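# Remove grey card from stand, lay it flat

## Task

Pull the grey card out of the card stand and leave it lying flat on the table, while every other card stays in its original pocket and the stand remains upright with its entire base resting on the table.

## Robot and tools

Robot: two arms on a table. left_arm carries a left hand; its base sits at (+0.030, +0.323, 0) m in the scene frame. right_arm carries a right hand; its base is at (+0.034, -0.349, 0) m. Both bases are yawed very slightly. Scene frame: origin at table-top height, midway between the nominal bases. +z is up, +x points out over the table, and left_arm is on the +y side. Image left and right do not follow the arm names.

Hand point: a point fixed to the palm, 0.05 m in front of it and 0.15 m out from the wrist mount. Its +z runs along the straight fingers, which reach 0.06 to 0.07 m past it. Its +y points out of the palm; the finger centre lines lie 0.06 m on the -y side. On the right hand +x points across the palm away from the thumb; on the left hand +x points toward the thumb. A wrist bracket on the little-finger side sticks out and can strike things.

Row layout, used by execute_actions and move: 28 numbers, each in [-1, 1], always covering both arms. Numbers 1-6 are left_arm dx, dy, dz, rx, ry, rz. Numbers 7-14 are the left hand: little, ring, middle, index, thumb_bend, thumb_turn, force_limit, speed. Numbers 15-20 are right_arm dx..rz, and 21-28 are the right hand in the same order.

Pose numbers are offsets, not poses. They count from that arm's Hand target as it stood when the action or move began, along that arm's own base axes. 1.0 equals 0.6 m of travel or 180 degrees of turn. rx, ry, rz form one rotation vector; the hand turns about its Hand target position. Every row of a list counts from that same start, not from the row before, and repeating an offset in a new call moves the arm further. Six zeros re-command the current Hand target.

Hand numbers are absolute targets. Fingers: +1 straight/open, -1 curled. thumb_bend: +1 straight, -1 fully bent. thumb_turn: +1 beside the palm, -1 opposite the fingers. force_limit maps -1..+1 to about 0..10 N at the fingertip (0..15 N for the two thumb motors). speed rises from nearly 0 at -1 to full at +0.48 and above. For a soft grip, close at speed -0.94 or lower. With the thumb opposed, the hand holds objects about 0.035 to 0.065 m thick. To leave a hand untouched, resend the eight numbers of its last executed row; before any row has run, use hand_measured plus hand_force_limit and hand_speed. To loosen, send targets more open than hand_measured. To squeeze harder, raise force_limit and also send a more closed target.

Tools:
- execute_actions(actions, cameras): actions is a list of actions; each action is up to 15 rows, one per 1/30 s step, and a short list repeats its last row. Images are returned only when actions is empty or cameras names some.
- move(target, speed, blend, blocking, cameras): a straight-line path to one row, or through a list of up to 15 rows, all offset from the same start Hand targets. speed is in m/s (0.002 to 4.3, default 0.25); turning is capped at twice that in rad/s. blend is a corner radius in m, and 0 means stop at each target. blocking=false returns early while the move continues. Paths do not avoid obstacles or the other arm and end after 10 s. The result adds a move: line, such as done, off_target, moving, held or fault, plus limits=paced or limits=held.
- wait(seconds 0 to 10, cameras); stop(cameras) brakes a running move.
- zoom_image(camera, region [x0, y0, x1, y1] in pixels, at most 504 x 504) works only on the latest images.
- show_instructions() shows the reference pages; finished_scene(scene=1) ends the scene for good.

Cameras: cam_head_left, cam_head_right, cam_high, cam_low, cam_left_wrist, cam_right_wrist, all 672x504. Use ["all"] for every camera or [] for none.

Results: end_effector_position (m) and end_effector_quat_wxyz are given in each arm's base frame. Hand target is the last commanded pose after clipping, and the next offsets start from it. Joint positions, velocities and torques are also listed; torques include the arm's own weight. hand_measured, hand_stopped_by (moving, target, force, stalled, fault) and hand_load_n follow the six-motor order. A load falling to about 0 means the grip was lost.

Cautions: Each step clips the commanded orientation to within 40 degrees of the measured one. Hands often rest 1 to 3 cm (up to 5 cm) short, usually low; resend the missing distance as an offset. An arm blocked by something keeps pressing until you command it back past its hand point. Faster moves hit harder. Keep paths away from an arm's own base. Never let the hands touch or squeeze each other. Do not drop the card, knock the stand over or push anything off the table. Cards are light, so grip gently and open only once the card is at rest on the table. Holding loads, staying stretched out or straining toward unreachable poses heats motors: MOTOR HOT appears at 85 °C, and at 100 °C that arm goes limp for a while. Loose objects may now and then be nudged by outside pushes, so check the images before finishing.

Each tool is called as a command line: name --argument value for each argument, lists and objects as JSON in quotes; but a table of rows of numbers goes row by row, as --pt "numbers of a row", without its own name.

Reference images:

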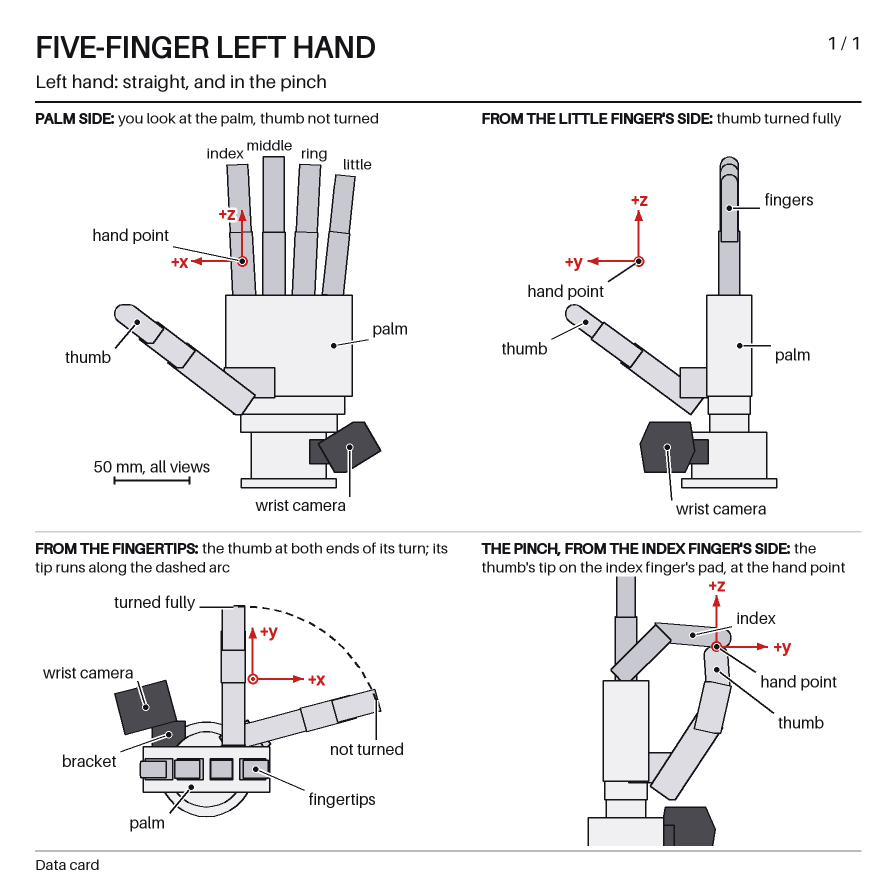

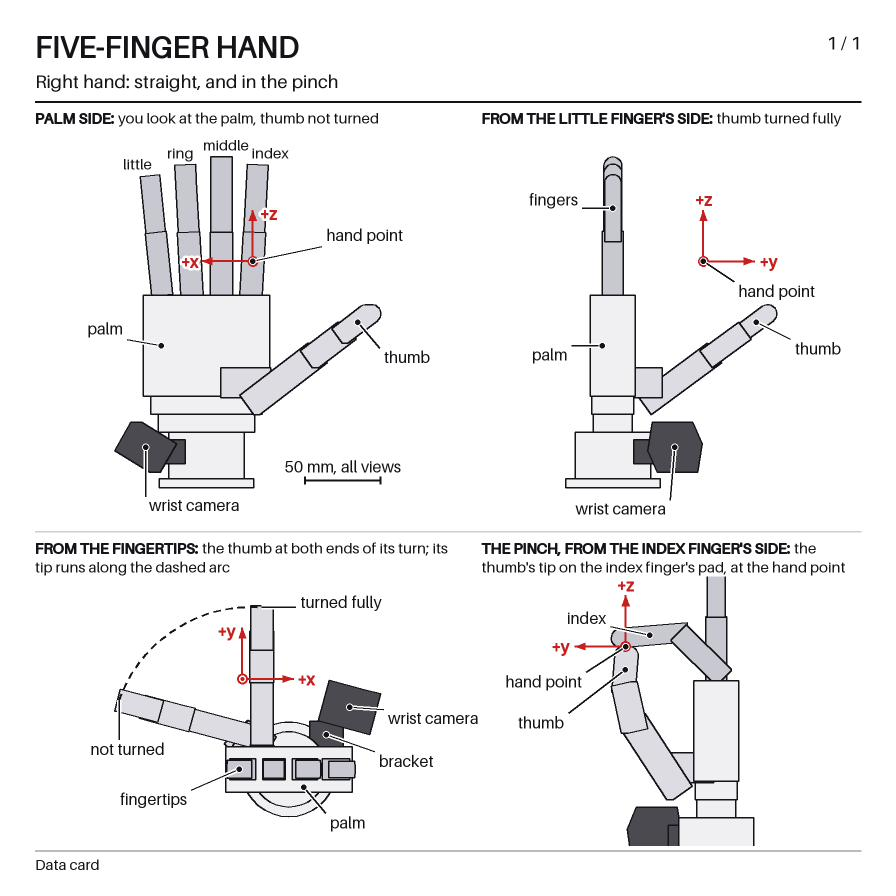

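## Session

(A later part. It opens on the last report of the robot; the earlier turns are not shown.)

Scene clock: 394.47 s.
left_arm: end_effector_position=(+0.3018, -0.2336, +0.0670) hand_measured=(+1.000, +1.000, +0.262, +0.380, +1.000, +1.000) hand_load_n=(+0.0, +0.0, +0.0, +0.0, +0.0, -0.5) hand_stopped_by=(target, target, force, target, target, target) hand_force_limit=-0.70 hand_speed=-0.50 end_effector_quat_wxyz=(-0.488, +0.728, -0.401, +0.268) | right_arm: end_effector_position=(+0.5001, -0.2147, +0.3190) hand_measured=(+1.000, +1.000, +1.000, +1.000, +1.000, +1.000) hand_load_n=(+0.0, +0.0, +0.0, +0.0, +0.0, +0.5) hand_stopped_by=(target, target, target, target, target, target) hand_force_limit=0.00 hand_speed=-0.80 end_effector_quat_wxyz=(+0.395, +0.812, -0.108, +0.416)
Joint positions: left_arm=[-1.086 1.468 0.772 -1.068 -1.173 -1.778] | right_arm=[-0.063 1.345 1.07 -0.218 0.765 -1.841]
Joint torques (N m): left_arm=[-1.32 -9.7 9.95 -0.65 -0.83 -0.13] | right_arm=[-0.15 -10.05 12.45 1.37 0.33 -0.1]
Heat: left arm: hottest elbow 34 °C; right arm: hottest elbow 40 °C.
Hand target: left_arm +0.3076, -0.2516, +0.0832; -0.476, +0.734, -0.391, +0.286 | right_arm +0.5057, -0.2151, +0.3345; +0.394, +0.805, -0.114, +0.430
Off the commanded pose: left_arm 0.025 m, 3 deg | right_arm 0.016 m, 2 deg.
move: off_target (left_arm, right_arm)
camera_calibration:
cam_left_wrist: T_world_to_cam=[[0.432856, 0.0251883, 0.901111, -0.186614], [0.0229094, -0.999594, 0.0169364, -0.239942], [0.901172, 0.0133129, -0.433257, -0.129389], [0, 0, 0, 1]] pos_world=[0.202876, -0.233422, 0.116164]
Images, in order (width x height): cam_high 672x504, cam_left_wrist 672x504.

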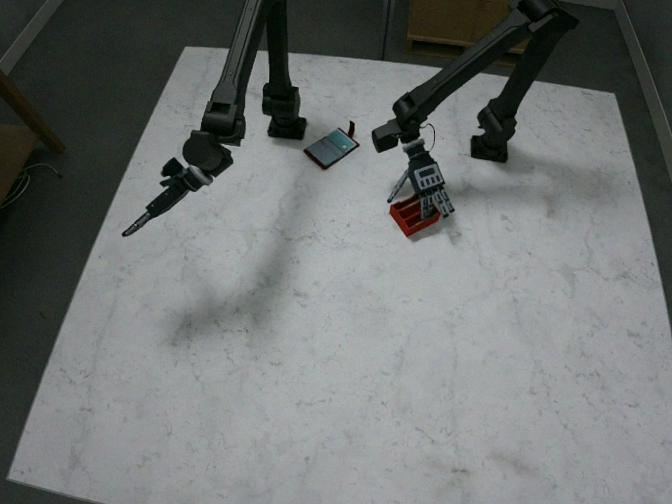

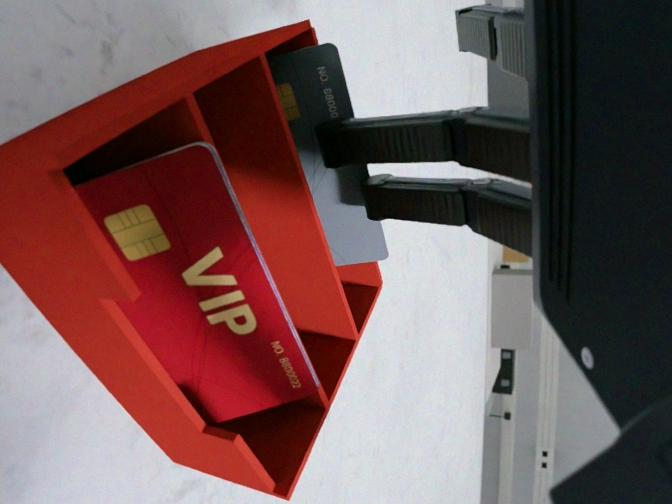

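move --pt "0 0 0.0133 0 0 0 1 1 0.262 0.38 1 1 -0.7 -0.5 0 0 0 0 0 0 1 1 1 1 1 1 0 -0.8" --pt "0.032 0.025 0.0133 0 0 0 1 1 0.262 0.38 1 1 -0.7 -0.5 0 0 0 0 0 0 1 1 1 1 1 1 0 -0.8" --speed 0.08 --cameras '["cam_high", "cam_left_wrist"]'

zoom_image --camera "cam_high" --region '[380, 200, 430, 250]'

Scene clock: 397.77 s.
left_arm: end_effector_position=(+0.3234, -0.2355, +0.0856) hand_measured=(+1.000, +1.000, +0.262, +0.380, +1.000, +1.000) hand_load_n=(+0.0, +0.0, +0.0, +0.0, +0.0, -0.5) hand_stopped_by=(target, target, force, target, target, target) hand_force_limit=-0.70 hand_speed=-0.50 end_effector_quat_wxyz=(-0.481, +0.730, -0.397, +0.280) | right_arm: end_effector_position=(+0.5001, -0.2147, +0.3190) hand_measured=(+1.000, +1.000, +1.000, +1.000, +1.000, +1.000) hand_load_n=(+0.0, +0.0, +0.0, +0.0, +0.0, +0.0) hand_stopped_by=(target, target, target, target, target, target) hand_force_limit=0.00 hand_speed=-0.80 end_effector_quat_wxyz=(+0.395, +0.812, -0.108, +0.416)
Joint positions: left_arm=[-1.032 1.416 0.78 -0.95 -1.18 -1.617] | right_arm=[-0.063 1.345 1.07 -0.218 0.765 -1.841]
Joint torques (N m): left_arm=[-0.03 -9.64 7.34 0.64 -0.8 0.03] | right_arm=[-0.03 -10.05 12.49 1.39 0.35 -0.11]
Heat: left arm: hottest elbow 34 °C; right arm: hottest elbow 40 °C.
Hand target: left_arm +0.3269, -0.2366, +0.0913; -0.476, +0.734, -0.391, +0.286 | right_arm +0.5057, -0.2151, +0.3345; +0.394, +0.805, -0.114, +0.430
Off the commanded pose: left_arm 0.007 m, 1 deg | right_arm 0.016 m, 2 deg.
move: off_target (right_arm)
camera_calibration:
cam_left_wrist: T_world_to_cam=[[0.420191, 0.0441023, 0.906363, -0.204597], [0.0142209, -0.999016, 0.0420178, -0.24188], [0.907324, -0.00476614, -0.420404, -0.148133], [0, 0, 0, 1]] pos_world=[0.223814, -0.233325, 0.133327]
Images, in order (width x height): cam_high 672x504, cam_left_wrist 672x504.

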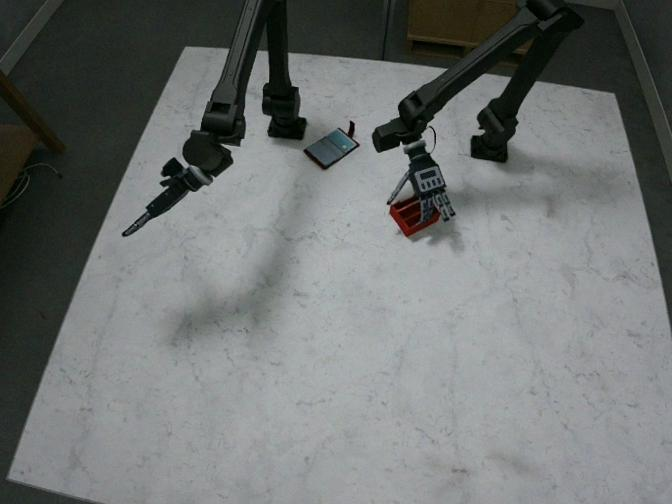

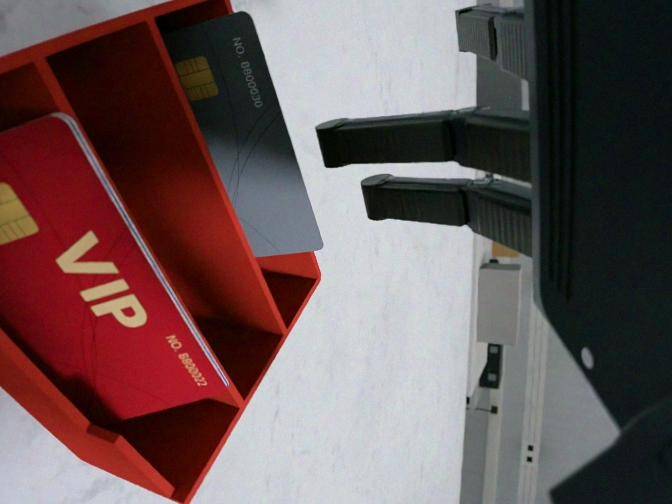

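Scaled by 10.080 from the camera's 672x504 image, which has a finer 960x720 frame.

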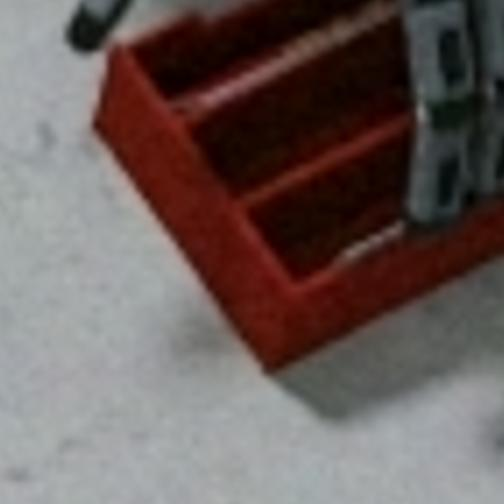

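move --pt "0.0108 0.0192 -0.0033 0 0 0 1 1 0.262 0.38 1 1 -0.7 -0.5 0 0 0 0 0 0 1 1 1 1 1 1 0 -0.8" --pt "0.0108 0.0192 -0.03 0 0 0 1 1 0.262 0.38 1 1 -0.7 -0.5 0 0 0 0 0 0 1 1 1 1 1 1 0 -0.8" --speed 0.08 --cameras '["cam_high", "cam_left_wrist"]'

zoom_image --camera "cam_high" --region '[380, 200, 430, 250]'

Scene clock: 399.80 s.
left_arm: end_effector_position=(+0.3326, -0.2290, +0.0802) hand_measured=(+1.000, +1.000, +0.262, +0.380, +1.000, +1.000) hand_load_n=(+0.0, +0.0, +0.5, +0.0, +0.0, -0.5) hand_stopped_by=(target, target, force, target, target, target) hand_force_limit=-0.70 hand_speed=-0.50 end_effector_quat_wxyz=(-0.473, +0.735, -0.389, +0.293) | right_arm: end_effector_position=(+0.5001, -0.2147, +0.3190) hand_measured=(+1.000, +1.000, +1.000, +1.000, +1.000, +1.000) hand_load_n=(+0.0, +0.0, +0.0, -0.5, +0.0, +0.0) hand_stopped_by=(target, target, target, target, target, target) hand_force_limit=0.00 hand_speed=-0.80 end_effector_quat_wxyz=(+0.395, +0.812, -0.108, +0.416)
Joint positions: left_arm=[-0.998 1.392 0.733 -0.808 -1.178 -1.526] | right_arm=[-0.063 1.345 1.07 -0.218 0.765 -1.841]
Joint torques (N m): left_arm=[0.03 -7.47 6.45 0.84 -0.79 0.02] | right_arm=[-0.15 -10.05 12.44 1.37 0.34 -0.11]
Heat: left arm: hottest elbow 34 °C; right arm: hottest elbow 40 °C.
Hand target: left_arm +0.3333, -0.2250, +0.0732; -0.476, +0.734, -0.391, +0.286 | right_arm +0.5057, -0.2151, +0.3345; +0.394, +0.805, -0.114, +0.430
Off the commanded pose: left_arm 0.008 m, 1 deg | right_arm 0.016 m, 2 deg.
move: off_target (right_arm)
camera_calibration:
cam_left_wrist: T_world_to_cam=[[0.403725, 0.0715626, 0.912077, -0.192496], [0.01234, -0.997271, 0.0727848, -0.236726], [0.914797, -0.01813, -0.403507, -0.165527], [0, 0, 0, 1]] pos_world=[0.23206, -0.225306, 0.12601]
Images, in order (width x height): cam_high 672x504, cam_left_wrist 672x504.

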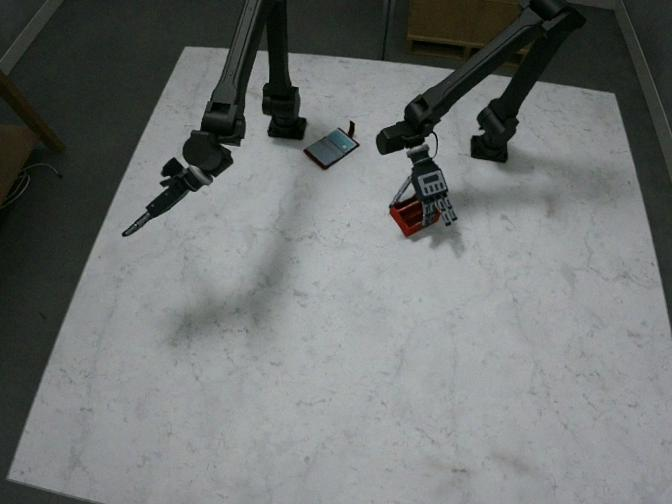

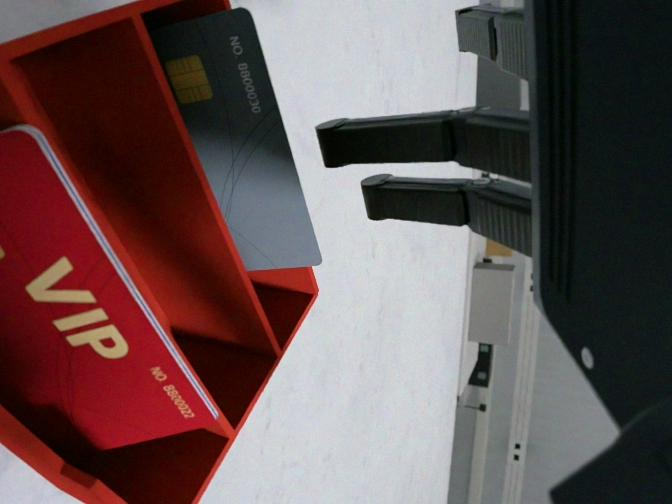

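Scaled by 10.080 from the camera's 672x504 image, which has a finer 960x720 frame.

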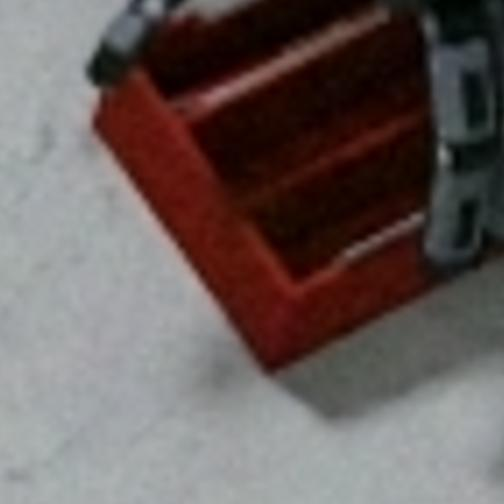

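move --target '[0.0017, 0.0, -0.04, 0, 0, 0, 1, 1, 0.262, 0.38, 1, 1, -0.7, -0.5, 0, 0, 0, 0, 0, 0, 1, 1, 1, 1, 1, 1, 0, -0.8]' --speed 0.08 --cameras '["cam_high", "cam_left_wrist"]'

zoom_image --camera "cam_high" --region '[380, 200, 430, 250]'

Scene clock: 401.33 s.
left_arm: end_effector_position=(+0.3337, -0.2291, +0.0555) hand_measured=(+1.000, +1.000, +0.262, +0.380, +1.000, +1.000) hand_load_n=(+0.0, +0.0, +0.0, +0.0, +0.0, +0.0) hand_stopped_by=(target, target, force, target, target, target) hand_force_limit=-0.70 hand_speed=-0.50 end_effector_quat_wxyz=(-0.473, +0.734, -0.389, +0.292) | right_arm: end_effector_position=(+0.5001, -0.2147, +0.3190) hand_measured=(+1.000, +1.000, +1.000, +1.000, +1.000, +1.000) hand_load_n=(+0.0, +0.0, +0.0, +0.0, +0.0, +0.0) hand_stopped_by=(target, target, target, target, target, target) hand_force_limit=0.00 hand_speed=-0.80 end_effector_quat_wxyz=(+0.395, +0.812, -0.108, +0.416)
Joint positions: left_arm=[-0.995 1.447 0.705 -0.72 -1.177 -1.519] | right_arm=[-0.063 1.345 1.07 -0.218 0.765 -1.841]
Joint torques (N m): left_arm=[0.09 -7.88 6.04 0.85 -0.81 0.01] | right_arm=[-0.09 -9.99 12.49 1.39 0.33 -0.09]
Heat: left arm: hottest elbow 34 °C; right arm: hottest elbow 40 °C.
Hand target: left_arm +0.3345, -0.2250, +0.0493; -0.476, +0.734, -0.391, +0.286 | right_arm +0.5057, -0.2151, +0.3345; +0.394, +0.805, -0.114, +0.430
Off the commanded pose: left_arm 0.008 m, 1 deg | right_arm 0.016 m, 2 deg.
move: off_target (right_arm)
camera_calibration:
cam_left_wrist: T_world_to_cam=[[0.404481, 0.0706269, 0.911815, -0.170886], [0.0125693, -0.997349, 0.0716763, -0.235105], [0.91446, -0.0175309, -0.404297, -0.17626], [0, 0, 0, 1]] pos_world=[0.233258, -0.225502, 0.101406]
Images, in order (width x height): cam_high 672x504, cam_left_wrist 672x504.

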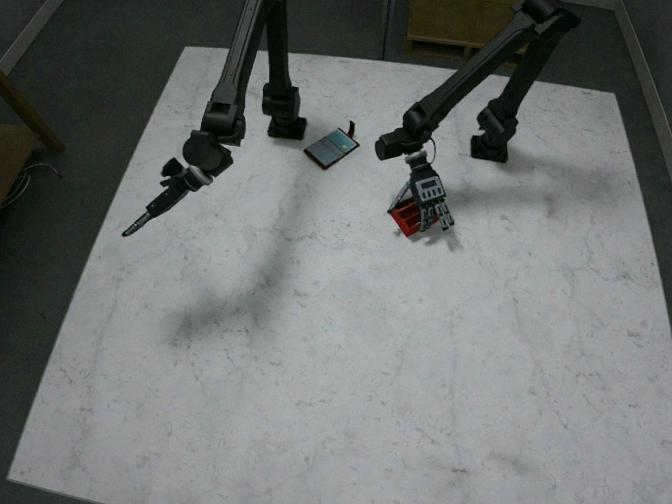

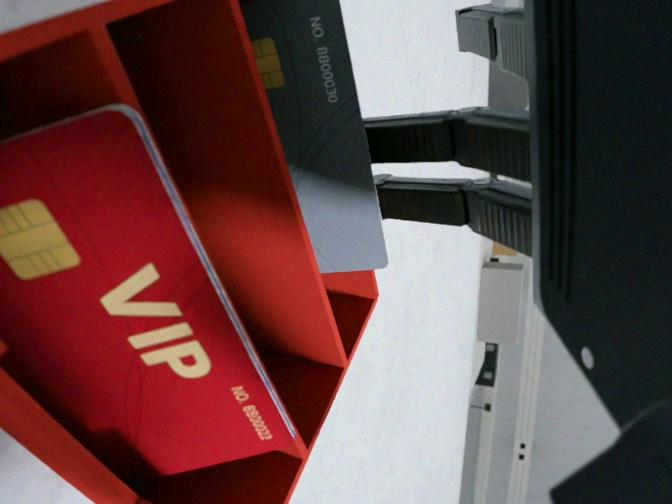

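Scaled by 10.080 from the camera's 672x504 image, which has a finer 960x720 frame.

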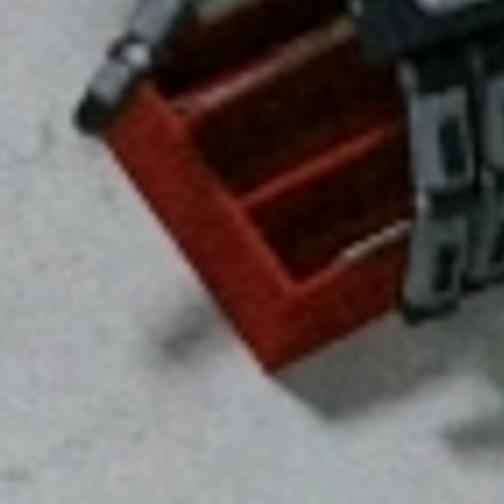

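move --target '[0.025, -0.03, 0.005, 0, 0, 0, 1, 1, 0.262, 0.38, 1, 1, -0.7, -0.5, 0, 0, 0, 0, 0, 0, 1, 1, 1, 1, 1, 1, 0, -0.8]' --speed 0.08 --cameras '["cam_high"]'

zoom_image --camera "cam_high" --region '[380, 200, 430, 250]'

Scene clock: 402.87 s.
left_arm: end_effector_position=(+0.3359, -0.2288, +0.0442) hand_measured=(+1.000, +1.000, +0.262, +0.380, +1.000, +1.000) hand_load_n=(+0.0, +0.0, +0.0, -0.5, +0.0, +0.0) hand_stopped_by=(target, target, force, target, target, target) hand_force_limit=-0.70 hand_speed=-0.50 end_effector_quat_wxyz=(-0.482, +0.729, -0.401, +0.276) | right_arm: end_effector_position=(+0.5001, -0.2147, +0.3190) hand_measured=(+1.000, +1.000, +1.000, +1.000, +1.000, +1.000) hand_load_n=(+0.0, +0.0, +0.0, +0.0, +0.0, +0.0) hand_stopped_by=(target, target, target, target, target, target) hand_force_limit=0.00 hand_speed=-0.80 end_effector_quat_wxyz=(+0.395, +0.812, -0.108, +0.416)
Joint positions: left_arm=[-0.989 1.49 0.719 -0.72 -1.176 -1.501] | right_arm=[-0.063 1.345 1.07 -0.218 0.765 -1.841]
Joint torques (N m): left_arm=[-0.03 -8.18 9.98 0.83 -0.81 0] | right_arm=[-0.15 -9.99 12.51 1.43 0.34 -0.1]
Heat: left arm: hottest elbow 34 °C; right arm: hottest elbow 40 °C.
Hand target: left_arm +0.3494, -0.2430, +0.0523; -0.476, +0.734, -0.391, +0.286 | right_arm +0.5057, -0.2151, +0.3345; +0.394, +0.805, -0.114, +0.430
Off the commanded pose: left_arm 0.021 m, 2 deg | right_arm 0.016 m, 2 deg.
move: off_target (left_arm, right_arm)
Images, in order (width x height): cam_high 672x504.

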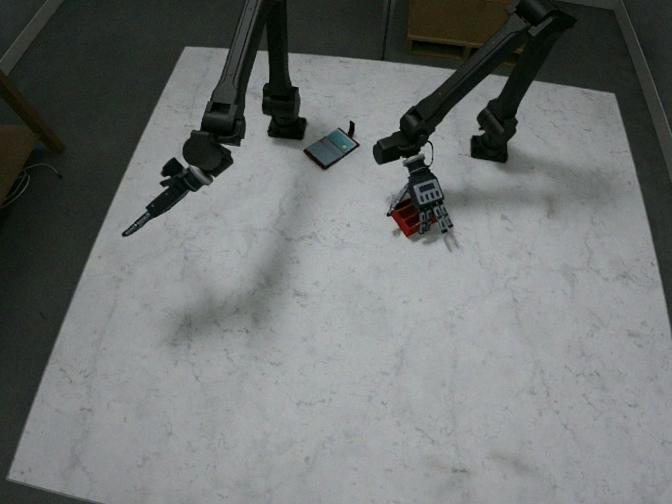

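Scaled by 10.080 from the camera's 672x504 image, which has a finer 960x720 frame.

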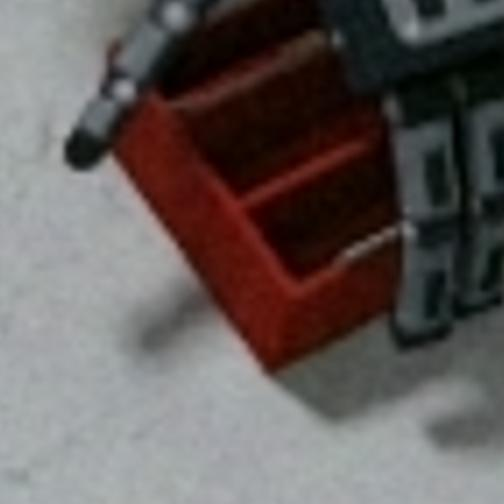

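move --target '[0.0183, -0.0217, 0.0167, 0, 0, 0, 1, 1, 0.262, 0.38, 1, 1, -0.7, -0.5, 0, 0, 0, 0, 0, 0, 1, 1, 1, 1, 1, 1, 0, -0.8]' --speed 0.08 --cameras '["cam_high"]'

zoom_image --camera "cam_high" --region '[380, 200, 430, 250]'

Scene clock: 404.10 s.
left_arm: end_effector_position=(+0.3489, -0.2452, +0.0545) hand_measured=(+1.000, +1.000, +0.262, +0.380, +1.000, +1.000) hand_load_n=(+0.0, +0.0, +0.0, +0.0, +0.5, +0.0) hand_stopped_by=(target, target, force, target, target, target) hand_force_limit=-0.70 hand_speed=-0.50 end_effector_quat_wxyz=(-0.478, +0.731, -0.396, +0.283) | right_arm: end_effector_position=(+0.5001, -0.2147, +0.3190) hand_measured=(+1.000, +1.000, +1.000, +1.000, +1.000, +1.000) hand_load_n=(+0.0, +0.0, +0.0, +0.0, +0.0, +0.5) hand_stopped_by=(target, target, target, target, target, target) hand_force_limit=0.00 hand_speed=-0.80 end_effector_quat_wxyz=(+0.395, +0.812, -0.108, +0.416)
Joint positions: left_arm=[-0.984 1.506 0.771 -0.72 -1.176 -1.484] | right_arm=[-0.063 1.345 1.07 -0.218 0.765 -1.841]
Joint torques (N m): left_arm=[0.03 -8.64 10.4 -0.06 -0.8 0.02] | right_arm=[-0.15 -10.05 12.49 1.39 0.34 -0.09]
Heat: left arm: hottest elbow 34 °C; right arm: hottest elbow 40 °C.
Hand target: left_arm +0.3604, -0.2561, +0.0624; -0.476, +0.734, -0.391, +0.286 | right_arm +0.5057, -0.2151, +0.3345; +0.394, +0.805, -0.114, +0.430
Off the commanded pose: left_arm 0.018 m, 1 deg | right_arm 0.016 m, 2 deg.
move: off_target (left_arm, right_arm)
Images, in order (width x height): cam_high 672x504.

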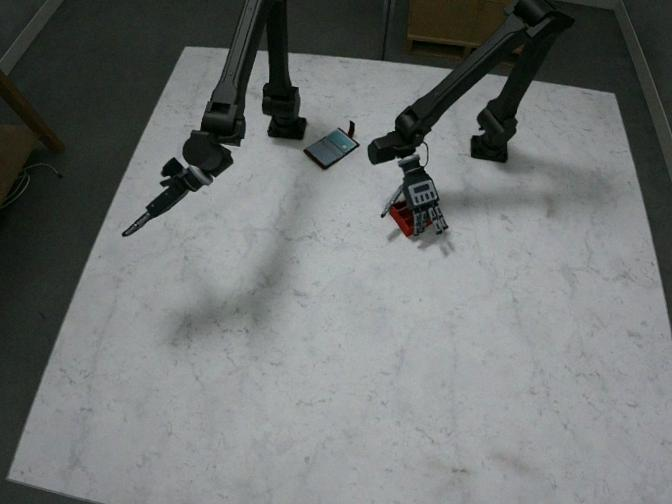

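Scaled by 10.080 from the camera's 672x504 image, which has a finer 960x720 frame.

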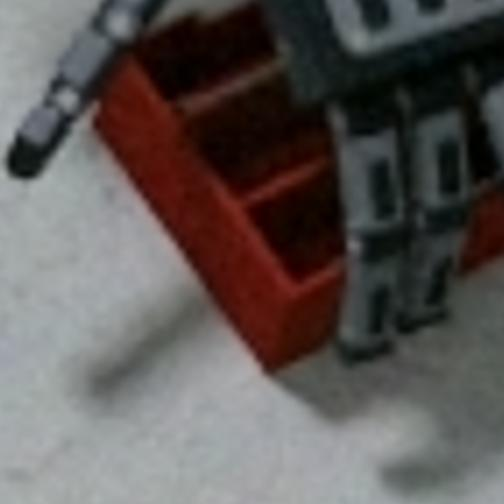

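move --target '[-0.0333, -0.0267, 0.0033, 0, 0, 0, 1, 1, 0.262, 0.38, 1, 1, -0.7, -0.5, 0, 0, 0, 0, 0, 0, 1, 1, 1, 1, 1, 1, 0, -0.8]' --speed 0.05 --cameras '["cam_high", "cam_left_wrist"]'

zoom_image --camera "cam_high" --region '[380, 200, 430, 250]'

Scene clock: 405.77 s.
left_arm: end_effector_position=(+0.3335, -0.2546, +0.0561) hand_measured=(+1.000, +1.000, +0.262, +0.380, +1.000, +1.000) hand_load_n=(+0.0, +0.0, +0.0, +0.0, +0.0, -0.5) hand_stopped_by=(target, target, force, target, target, target) hand_force_limit=-0.70 hand_speed=-0.50 end_effector_quat_wxyz=(-0.482, +0.732, -0.396, +0.276) | right_arm: end_effector_position=(+0.5001, -0.2147, +0.3190) hand_measured=(+1.000, +1.000, +1.000, +1.000, +1.000, +1.000) hand_load_n=(+0.0, +0.0, +0.0, +0.0, +0.0, +0.0) hand_stopped_by=(target, target, target, target, target, target) hand_force_limit=0.00 hand_speed=-0.80 end_effector_quat_wxyz=(+0.395, +0.812, -0.108, +0.416)
Joint positions: left_arm=[-1.035 1.535 0.815 -0.895 -1.176 -1.643] | right_arm=[-0.063 1.345 1.07 -0.218 0.765 -1.841]
Joint torques (N m): left_arm=[-1.26 -8.88 10.28 -0.4 -0.94 -0.12] | right_arm=[-0.03 -9.99 12.46 1.44 0.34 -0.09]
Heat: left arm: hottest elbow 34 °C; right arm: hottest elbow 40 °C.
Hand target: left_arm +0.3404, -0.2721, +0.0643; -0.476, +0.734, -0.391, +0.286 | right_arm +0.5057, -0.2151, +0.3345; +0.394, +0.805, -0.114, +0.430
Off the commanded pose: left_arm 0.021 m, 2 deg | right_arm 0.016 m, 2 deg.
move: off_target (left_arm, right_arm)
camera_calibration:
cam_left_wrist: T_world_to_cam=[[0.42487, 0.0450328, 0.904133, -0.182449], [0.021993, -0.998981, 0.039422, -0.262289], [0.904987, 0.0031354, -0.425428, -0.166647], [0, 0, 0, 1]] pos_world=[0.234099, -0.253283, 0.104402]
Images, in order (width x height): cam_high 672x504, cam_left_wrist 672x504.

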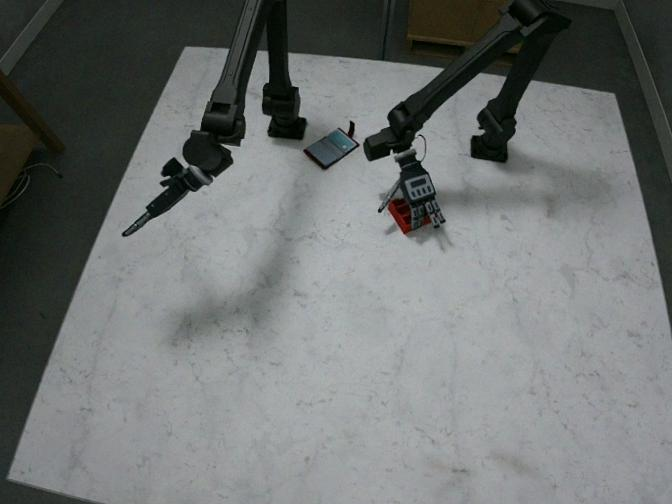

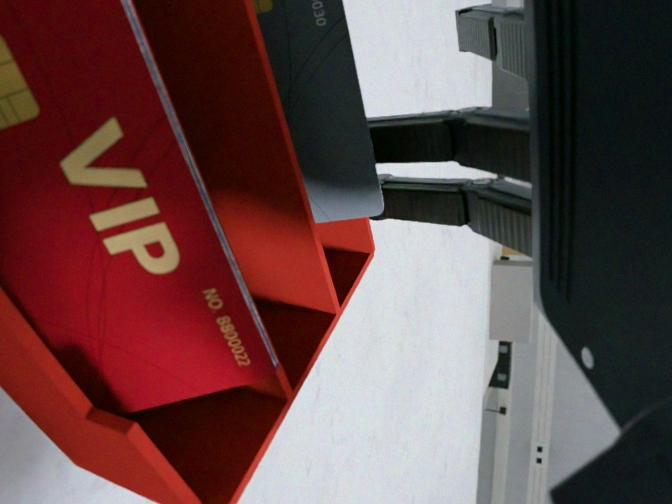

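Scaled by 10.080 from the camera's 672x504 image, which has a finer 960x720 frame.

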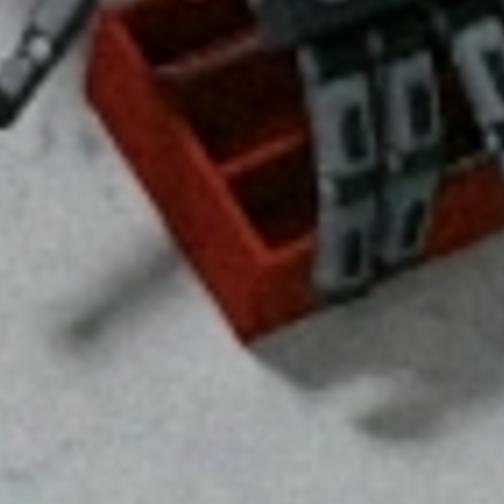

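move --target '[-0.0217, -0.0233, 0.0033, 0, 0, 0, 1, 1, 0.262, 0.38, 1, 1, -0.7, -0.5, 0, 0, 0, 0, 0, 0, 1, 1, 1, 1, 1, 1, 0, -0.8]' --speed 0.05 --cameras '["cam_high", "cam_left_wrist"]'

zoom_image --camera "cam_high" --region '[380, 200, 430, 250]'

Scene clock: 407.47 s.
left_arm: end_effector_position=(+0.3219, -0.2685, +0.0592) hand_measured=(+1.000, +1.000, +0.262, +0.380, +1.000, +1.000) hand_load_n=(+0.0, +0.0, +0.0, +0.0, -0.5, +0.0) hand_stopped_by=(target, target, force, target, target, target) hand_force_limit=-0.70 hand_speed=-0.50 end_effector_quat_wxyz=(-0.482, +0.731, -0.395, +0.277) | right_arm: end_effector_position=(+0.5001, -0.2147, +0.3190) hand_measured=(+1.000, +1.000, +1.000, +1.000, +1.000, +1.000) hand_load_n=(+0.0, +0.0, +0.0, +0.0, +0.0, +0.0) hand_stopped_by=(target, target, target, target, target, target) hand_force_limit=0.00 hand_speed=-0.80 end_effector_quat_wxyz=(+0.395, +0.812, -0.108, +0.416)
Joint positions: left_arm=[-1.082 1.565 0.857 -1.021 -1.175 -1.767] | right_arm=[-0.063 1.345 1.07 -0.218 0.765 -1.841]
Joint torques (N m): left_arm=[-1.32 -9.17 10.14 -0.58 -0.8 -0.14] | right_arm=[-0.15 -10.23 12.45 1.43 0.34 -0.09]
Heat: left arm: hottest elbow 34 °C; right arm: hottest elbow 40 °C.
Hand target: left_arm +0.3274, -0.2861, +0.0663; -0.476, +0.734, -0.391, +0.286 | right_arm +0.5057, -0.2151, +0.3345; +0.394, +0.805, -0.114, +0.430
Off the commanded pose: left_arm 0.020 m, 1 deg | right_arm 0.016 m, 2 deg.
move: off_target (left_arm, right_arm)
camera_calibration:
cam_left_wrist: T_world_to_cam=[[0.421763, 0.0444154, 0.905618, -0.178944], [0.0217767, -0.999008, 0.0388539, -0.275922], [0.906445, 0.00333427, -0.422312, -0.155473], [0, 0, 0, 1]] pos_world=[0.222408, -0.267182, 0.107118]
Images, in order (width x height): cam_high 672x504, cam_left_wrist 672x504.

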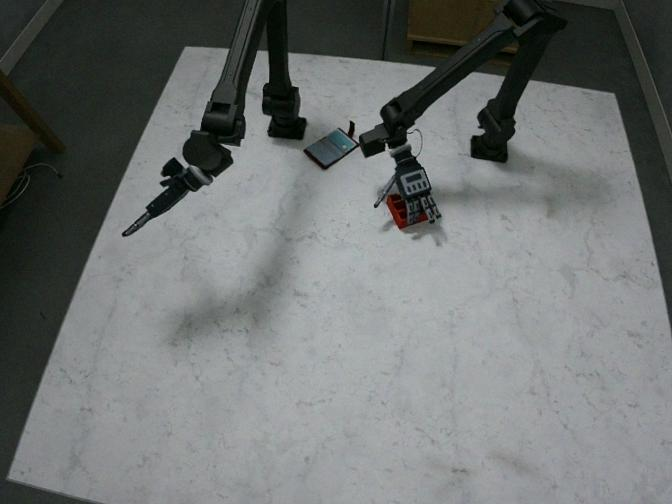

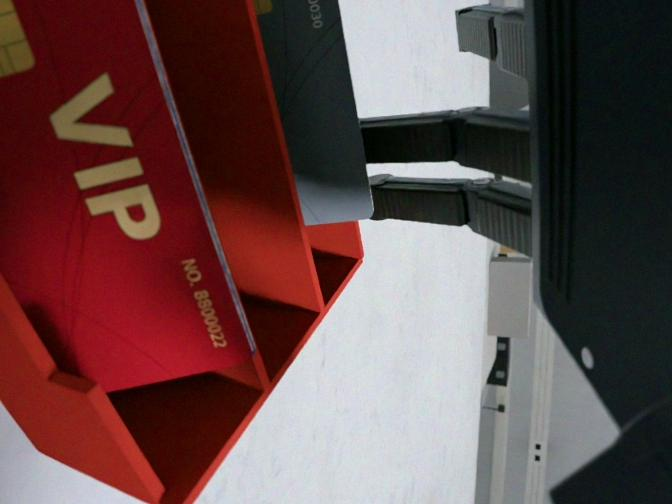

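Scaled by 10.080 from the camera's 672x504 image, which has a finer 960x720 frame.

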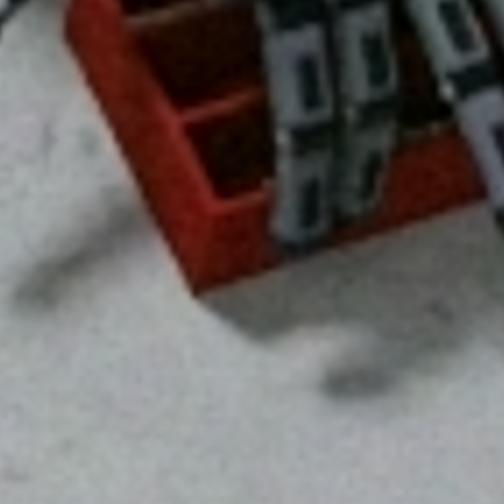

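move --target '[-0.0217, -0.0133, 0.0083, 0, 0, 0, 1, 1, 0.262, 0.38, 1, 1, -0.7, -0.5, 0, 0, 0, 0, 0, 0, 1, 1, 1, 1, 1, 1, 0, -0.8]' --speed 0.05 --cameras '["cam_high", "cam_left_wrist"]'

zoom_image --camera "cam_high" --region '[380, 200, 430, 250]'

Scene clock: 409.10 s.
left_arm: end_effector_position=(+0.3097, -0.2765, +0.0642) hand_measured=(+1.000, +1.000, +0.262, +0.380, +1.000, +1.000) hand_load_n=(+0.0, +0.0, +0.0, +0.0, -0.5, -0.5) hand_stopped_by=(target, target, force, target, target, target) hand_force_limit=-0.70 hand_speed=-0.50 end_effector_quat_wxyz=(-0.483, +0.731, -0.395, +0.277) | right_arm: end_effector_position=(+0.5001, -0.2147, +0.3190) hand_measured=(+1.000, +1.000, +1.000, +1.000, +1.000, +1.000) hand_load_n=(+0.0, +0.0, +0.5, +0.0, +0.0, +0.0) hand_stopped_by=(target, target, target, target, target, target) hand_force_limit=0.00 hand_speed=-0.80 end_effector_quat_wxyz=(+0.395, +0.812, -0.108, +0.416)
Joint positions: left_arm=[-1.122 1.578 0.884 -1.127 -1.167 -1.867] | right_arm=[-0.063 1.345 1.07 -0.218 0.765 -1.841]
Joint torques (N m): left_arm=[-1.32 -9.35 10.09 -0.75 -0.77 -0.13] | right_arm=[-0.15 -10.05 12.49 1.39 0.34 -0.1]
Heat: left arm: hottest elbow 34 °C; right arm: hottest elbow 40 °C.
Hand target: left_arm +0.3143, -0.2941, +0.0712; -0.476, +0.734, -0.391, +0.286 | right_arm +0.5057, -0.2151, +0.3345; +0.394, +0.805, -0.114, +0.430
Off the commanded pose: left_arm 0.020 m, 1 deg | right_arm 0.016 m, 2 deg.
move: off_target (left_arm, right_arm)
camera_calibration:
cam_left_wrist: T_world_to_cam=[[0.42108, 0.044185, 0.905947, -0.177932], [0.02165, -0.999018, 0.0386614, -0.283797], [0.906765, 0.00333422, -0.421623, -0.142421], [0, 0, 0, 1]] pos_world=[0.21021, -0.275182, 0.112121]
Images, in order (width x height): cam_high 672x504, cam_left_wrist 672x504.

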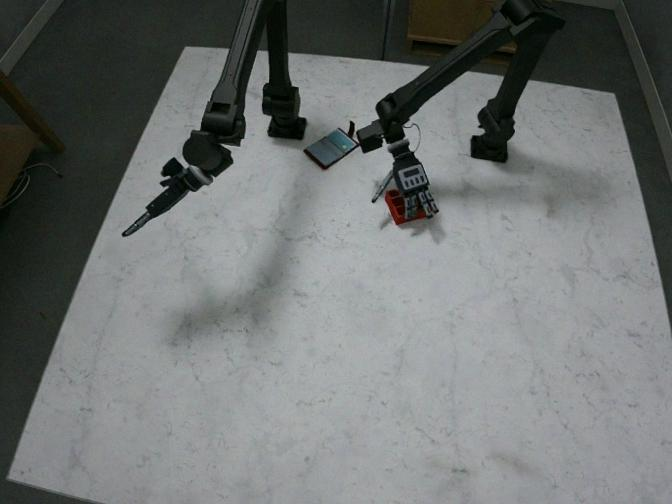

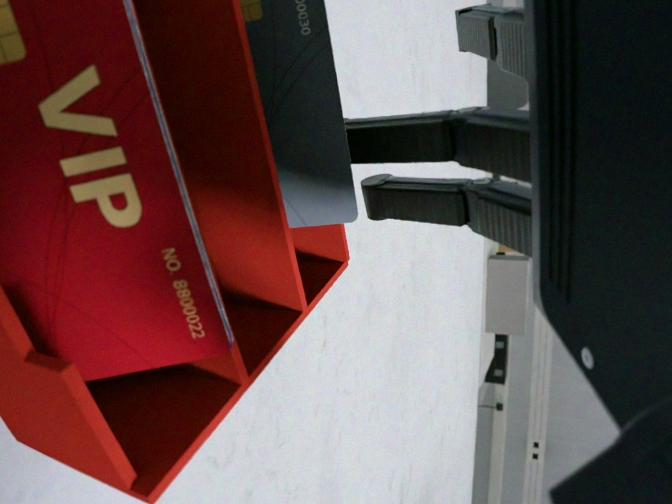

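Scaled by 10.080 from the camera's 672x504 image, which has a finer 960x720 frame.

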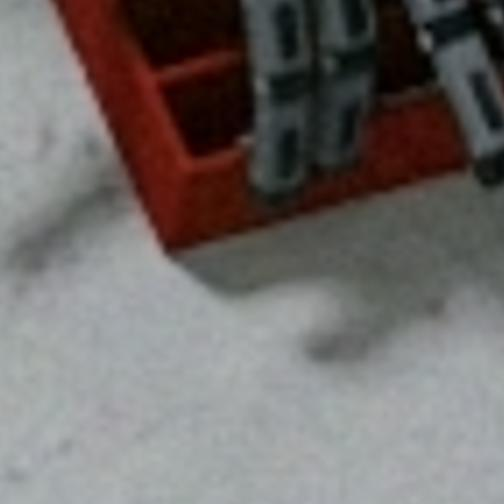

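move --pt "0.0 0.0 0.0 0 0 0 1 1 0.57 0.6 1 1 -0.7 -0.3 0 0 0 0 0 0 1 1 1 1 1 1 0 -0.8" --pt "0.0 0.01 -0.04 0 0 0 1 1 0.57 0.6 1 1 -0.7 -0.3 0 0 0 0 0 0 1 1 1 1 1 1 0 -0.8" --speed 0.08 --cameras '["cam_high", "cam_left_wrist"]'

zoom_image --camera "cam_high" --region '[380, 190, 430, 240]'

Scene clock: 412.33 s.
left_arm: end_effector_position=(+0.3142, -0.2858, +0.0515) hand_measured=(+1.000, +1.000, +0.570, +0.600, +1.000, +1.000) hand_load_n=(+0.0, +0.0, +0.0, +0.0, +0.0, +0.0) hand_stopped_by=(target, target, target, target, target, target) hand_force_limit=-0.70 hand_speed=-0.30 end_effector_quat_wxyz=(-0.475, +0.736, -0.388, +0.287) | right_arm: end_effector_position=(+0.5001, -0.2147, +0.3190) hand_measured=(+1.000, +1.000, +1.000, +1.000, +1.000, +1.000) hand_load_n=(+0.0, +0.0, +0.0, +0.0, +0.0, +0.0) hand_stopped_by=(target, target, target, target, target, target) hand_force_limit=0.00 hand_speed=-0.80 end_effector_quat_wxyz=(+0.395, +0.812, -0.108, +0.416)
Joint positions: left_arm=[-1.122 1.612 0.884 -1.064 -1.167 -1.868] | right_arm=[-0.063 1.345 1.07 -0.218 0.765 -1.841]
Joint torques (N m): left_arm=[-0.79 -9.76 6.42 0.25 -0.87 -0.01] | right_arm=[-0.03 -10.17 12.51 1.4 0.35 -0.1]
Heat: left arm: hottest elbow 35 °C; right arm: hottest elbow 40 °C.
Hand target: left_arm +0.3143, -0.2880, +0.0472; -0.476, +0.734, -0.391, +0.286 | right_arm +0.5057, -0.2151, +0.3345; +0.394, +0.805, -0.114, +0.430
Off the commanded pose: left_arm 0.005 m, 0 deg | right_arm 0.016 m, 2 deg.
move: off_target (right_arm)
camera_calibration:
cam_left_wrist: T_world_to_cam=[[0.409428, 0.0690288, 0.909727, -0.157216], [0.0214426, -0.997586, 0.066045, -0.293626], [0.91209, -0.00753381, -0.40992, -0.157197], [0, 0, 0, 1]] pos_world=[0.214043, -0.283249, 0.0979782]
Images, in order (width x height): cam_high 672x504, cam_left_wrist 672x504.

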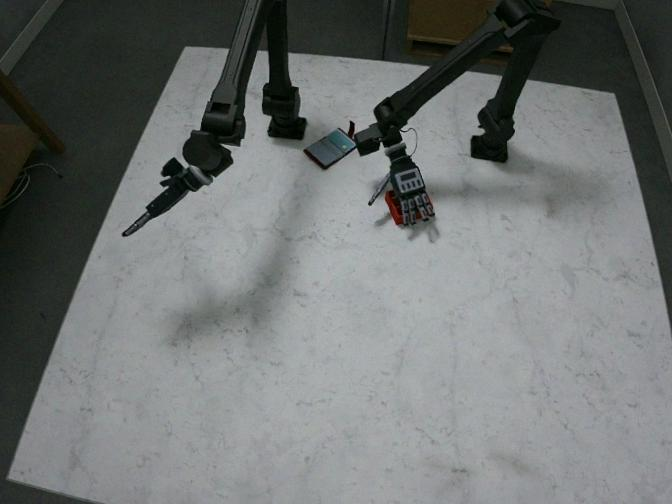

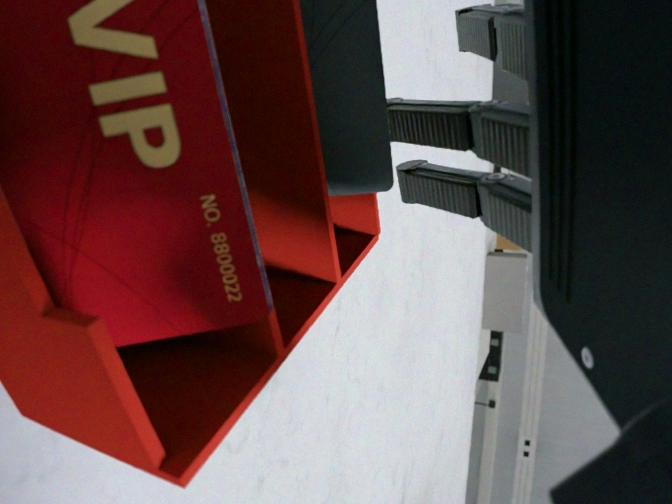

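Scaled by 10.080 from the camera's 672x504 image, which has a finer 960x720 frame.

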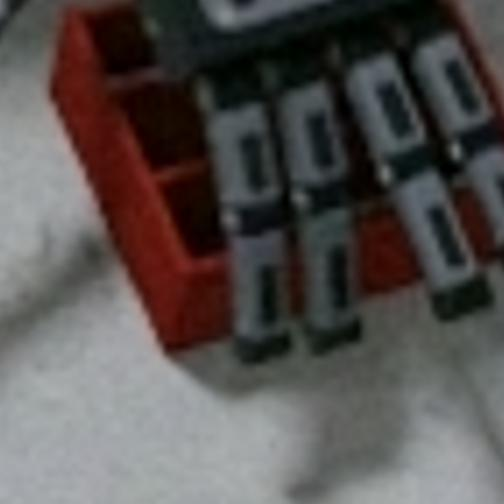

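move --target '[-0.013, 0.03, -0.022, 0, 0, 0, 1, 1, 0.57, 0.6, 1, 1, -0.7, -0.3, 0, 0, 0, 0, 0, 0, 1, 1, 1, 1, 1, 1, 0, -0.8]' --speed 0.08 --cameras '["cam_high", "cam_left_wrist"]'

zoom_image --camera "cam_high" --region '[380, 190, 430, 240]'

Scene clock: 413.63 s.
left_arm: end_effector_position=(+0.3072, -0.2713, +0.0350) hand_measured=(+1.000, +1.000, +0.570, +0.600, +1.000, +1.000) hand_load_n=(+0.0, +0.0, +0.0, +0.0, +0.0, +0.0) hand_stopped_by=(target, target, target, target, target, target) hand_force_limit=-0.70 hand_speed=-0.30 end_effector_quat_wxyz=(-0.476, +0.735, -0.389, +0.286) | right_arm: end_effector_position=(+0.5001, -0.2147, +0.3190) hand_measured=(+1.000, +1.000, +1.000, +1.000, +1.000, +1.000) hand_load_n=(+0.0, +0.0, +0.0, +0.0, +0.0, +0.0) hand_stopped_by=(target, target, target, target, target, target) hand_force_limit=0.00 hand_speed=-0.80 end_effector_quat_wxyz=(+0.395, +0.812, -0.108, +0.416)
Joint positions: left_arm=[-1.122 1.612 0.825 -1.007 -1.167 -1.866] | right_arm=[-0.063 1.345 1.07 -0.218 0.765 -1.841]
Joint torques (N m): left_arm=[-0.62 -10.46 5.24 0.25 -0.9 0.03] | right_arm=[0.03 -9.88 12.49 1.46 0.35 -0.1]
Heat: left arm: hottest elbow 35 °C; right arm: hottest elbow 40 °C.
Hand target: left_arm +0.3065, -0.2700, +0.0340; -0.476, +0.734, -0.391, +0.286 | right_arm +0.5057, -0.2151, +0.3345; +0.394, +0.805, -0.114, +0.430
Off the commanded pose: left_arm 0.002 m, 0 deg | right_arm 0.016 m, 2 deg.
move: off_target (right_arm)
camera_calibration:
cam_left_wrist: T_world_to_cam=[[0.411183, 0.0655013, 0.909197, -0.141907], [0.0208372, -0.99783, 0.0624632, -0.277684], [0.911315, -0.00673869, -0.411655, -0.156919], [0, 0, 0, 1]] pos_world=[0.207138, -0.268843, 0.0817697]
Images, in order (width x height): cam_high 672x504, cam_left_wrist 672x504.

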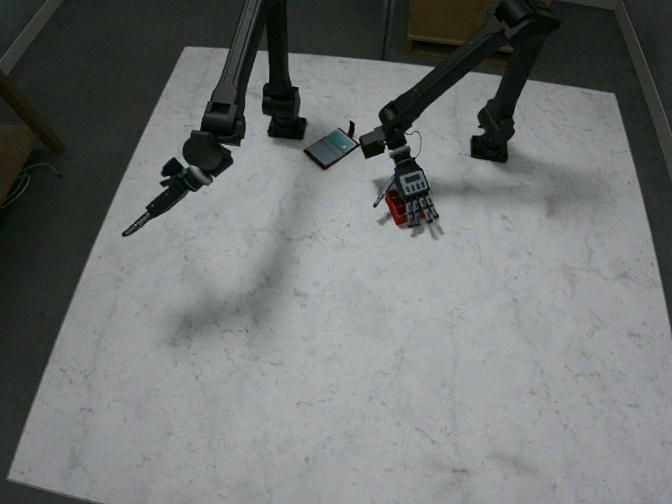

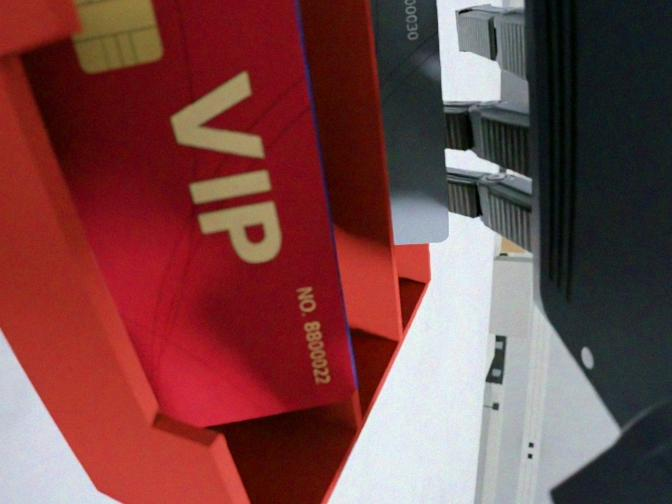

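Scaled by 10.080 from the camera's 672x504 image, which has a finer 960x720 frame.

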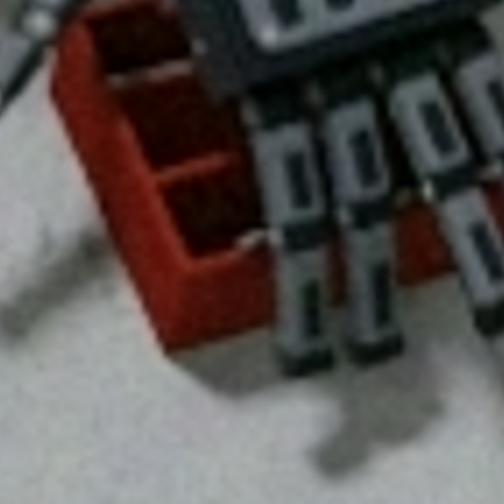

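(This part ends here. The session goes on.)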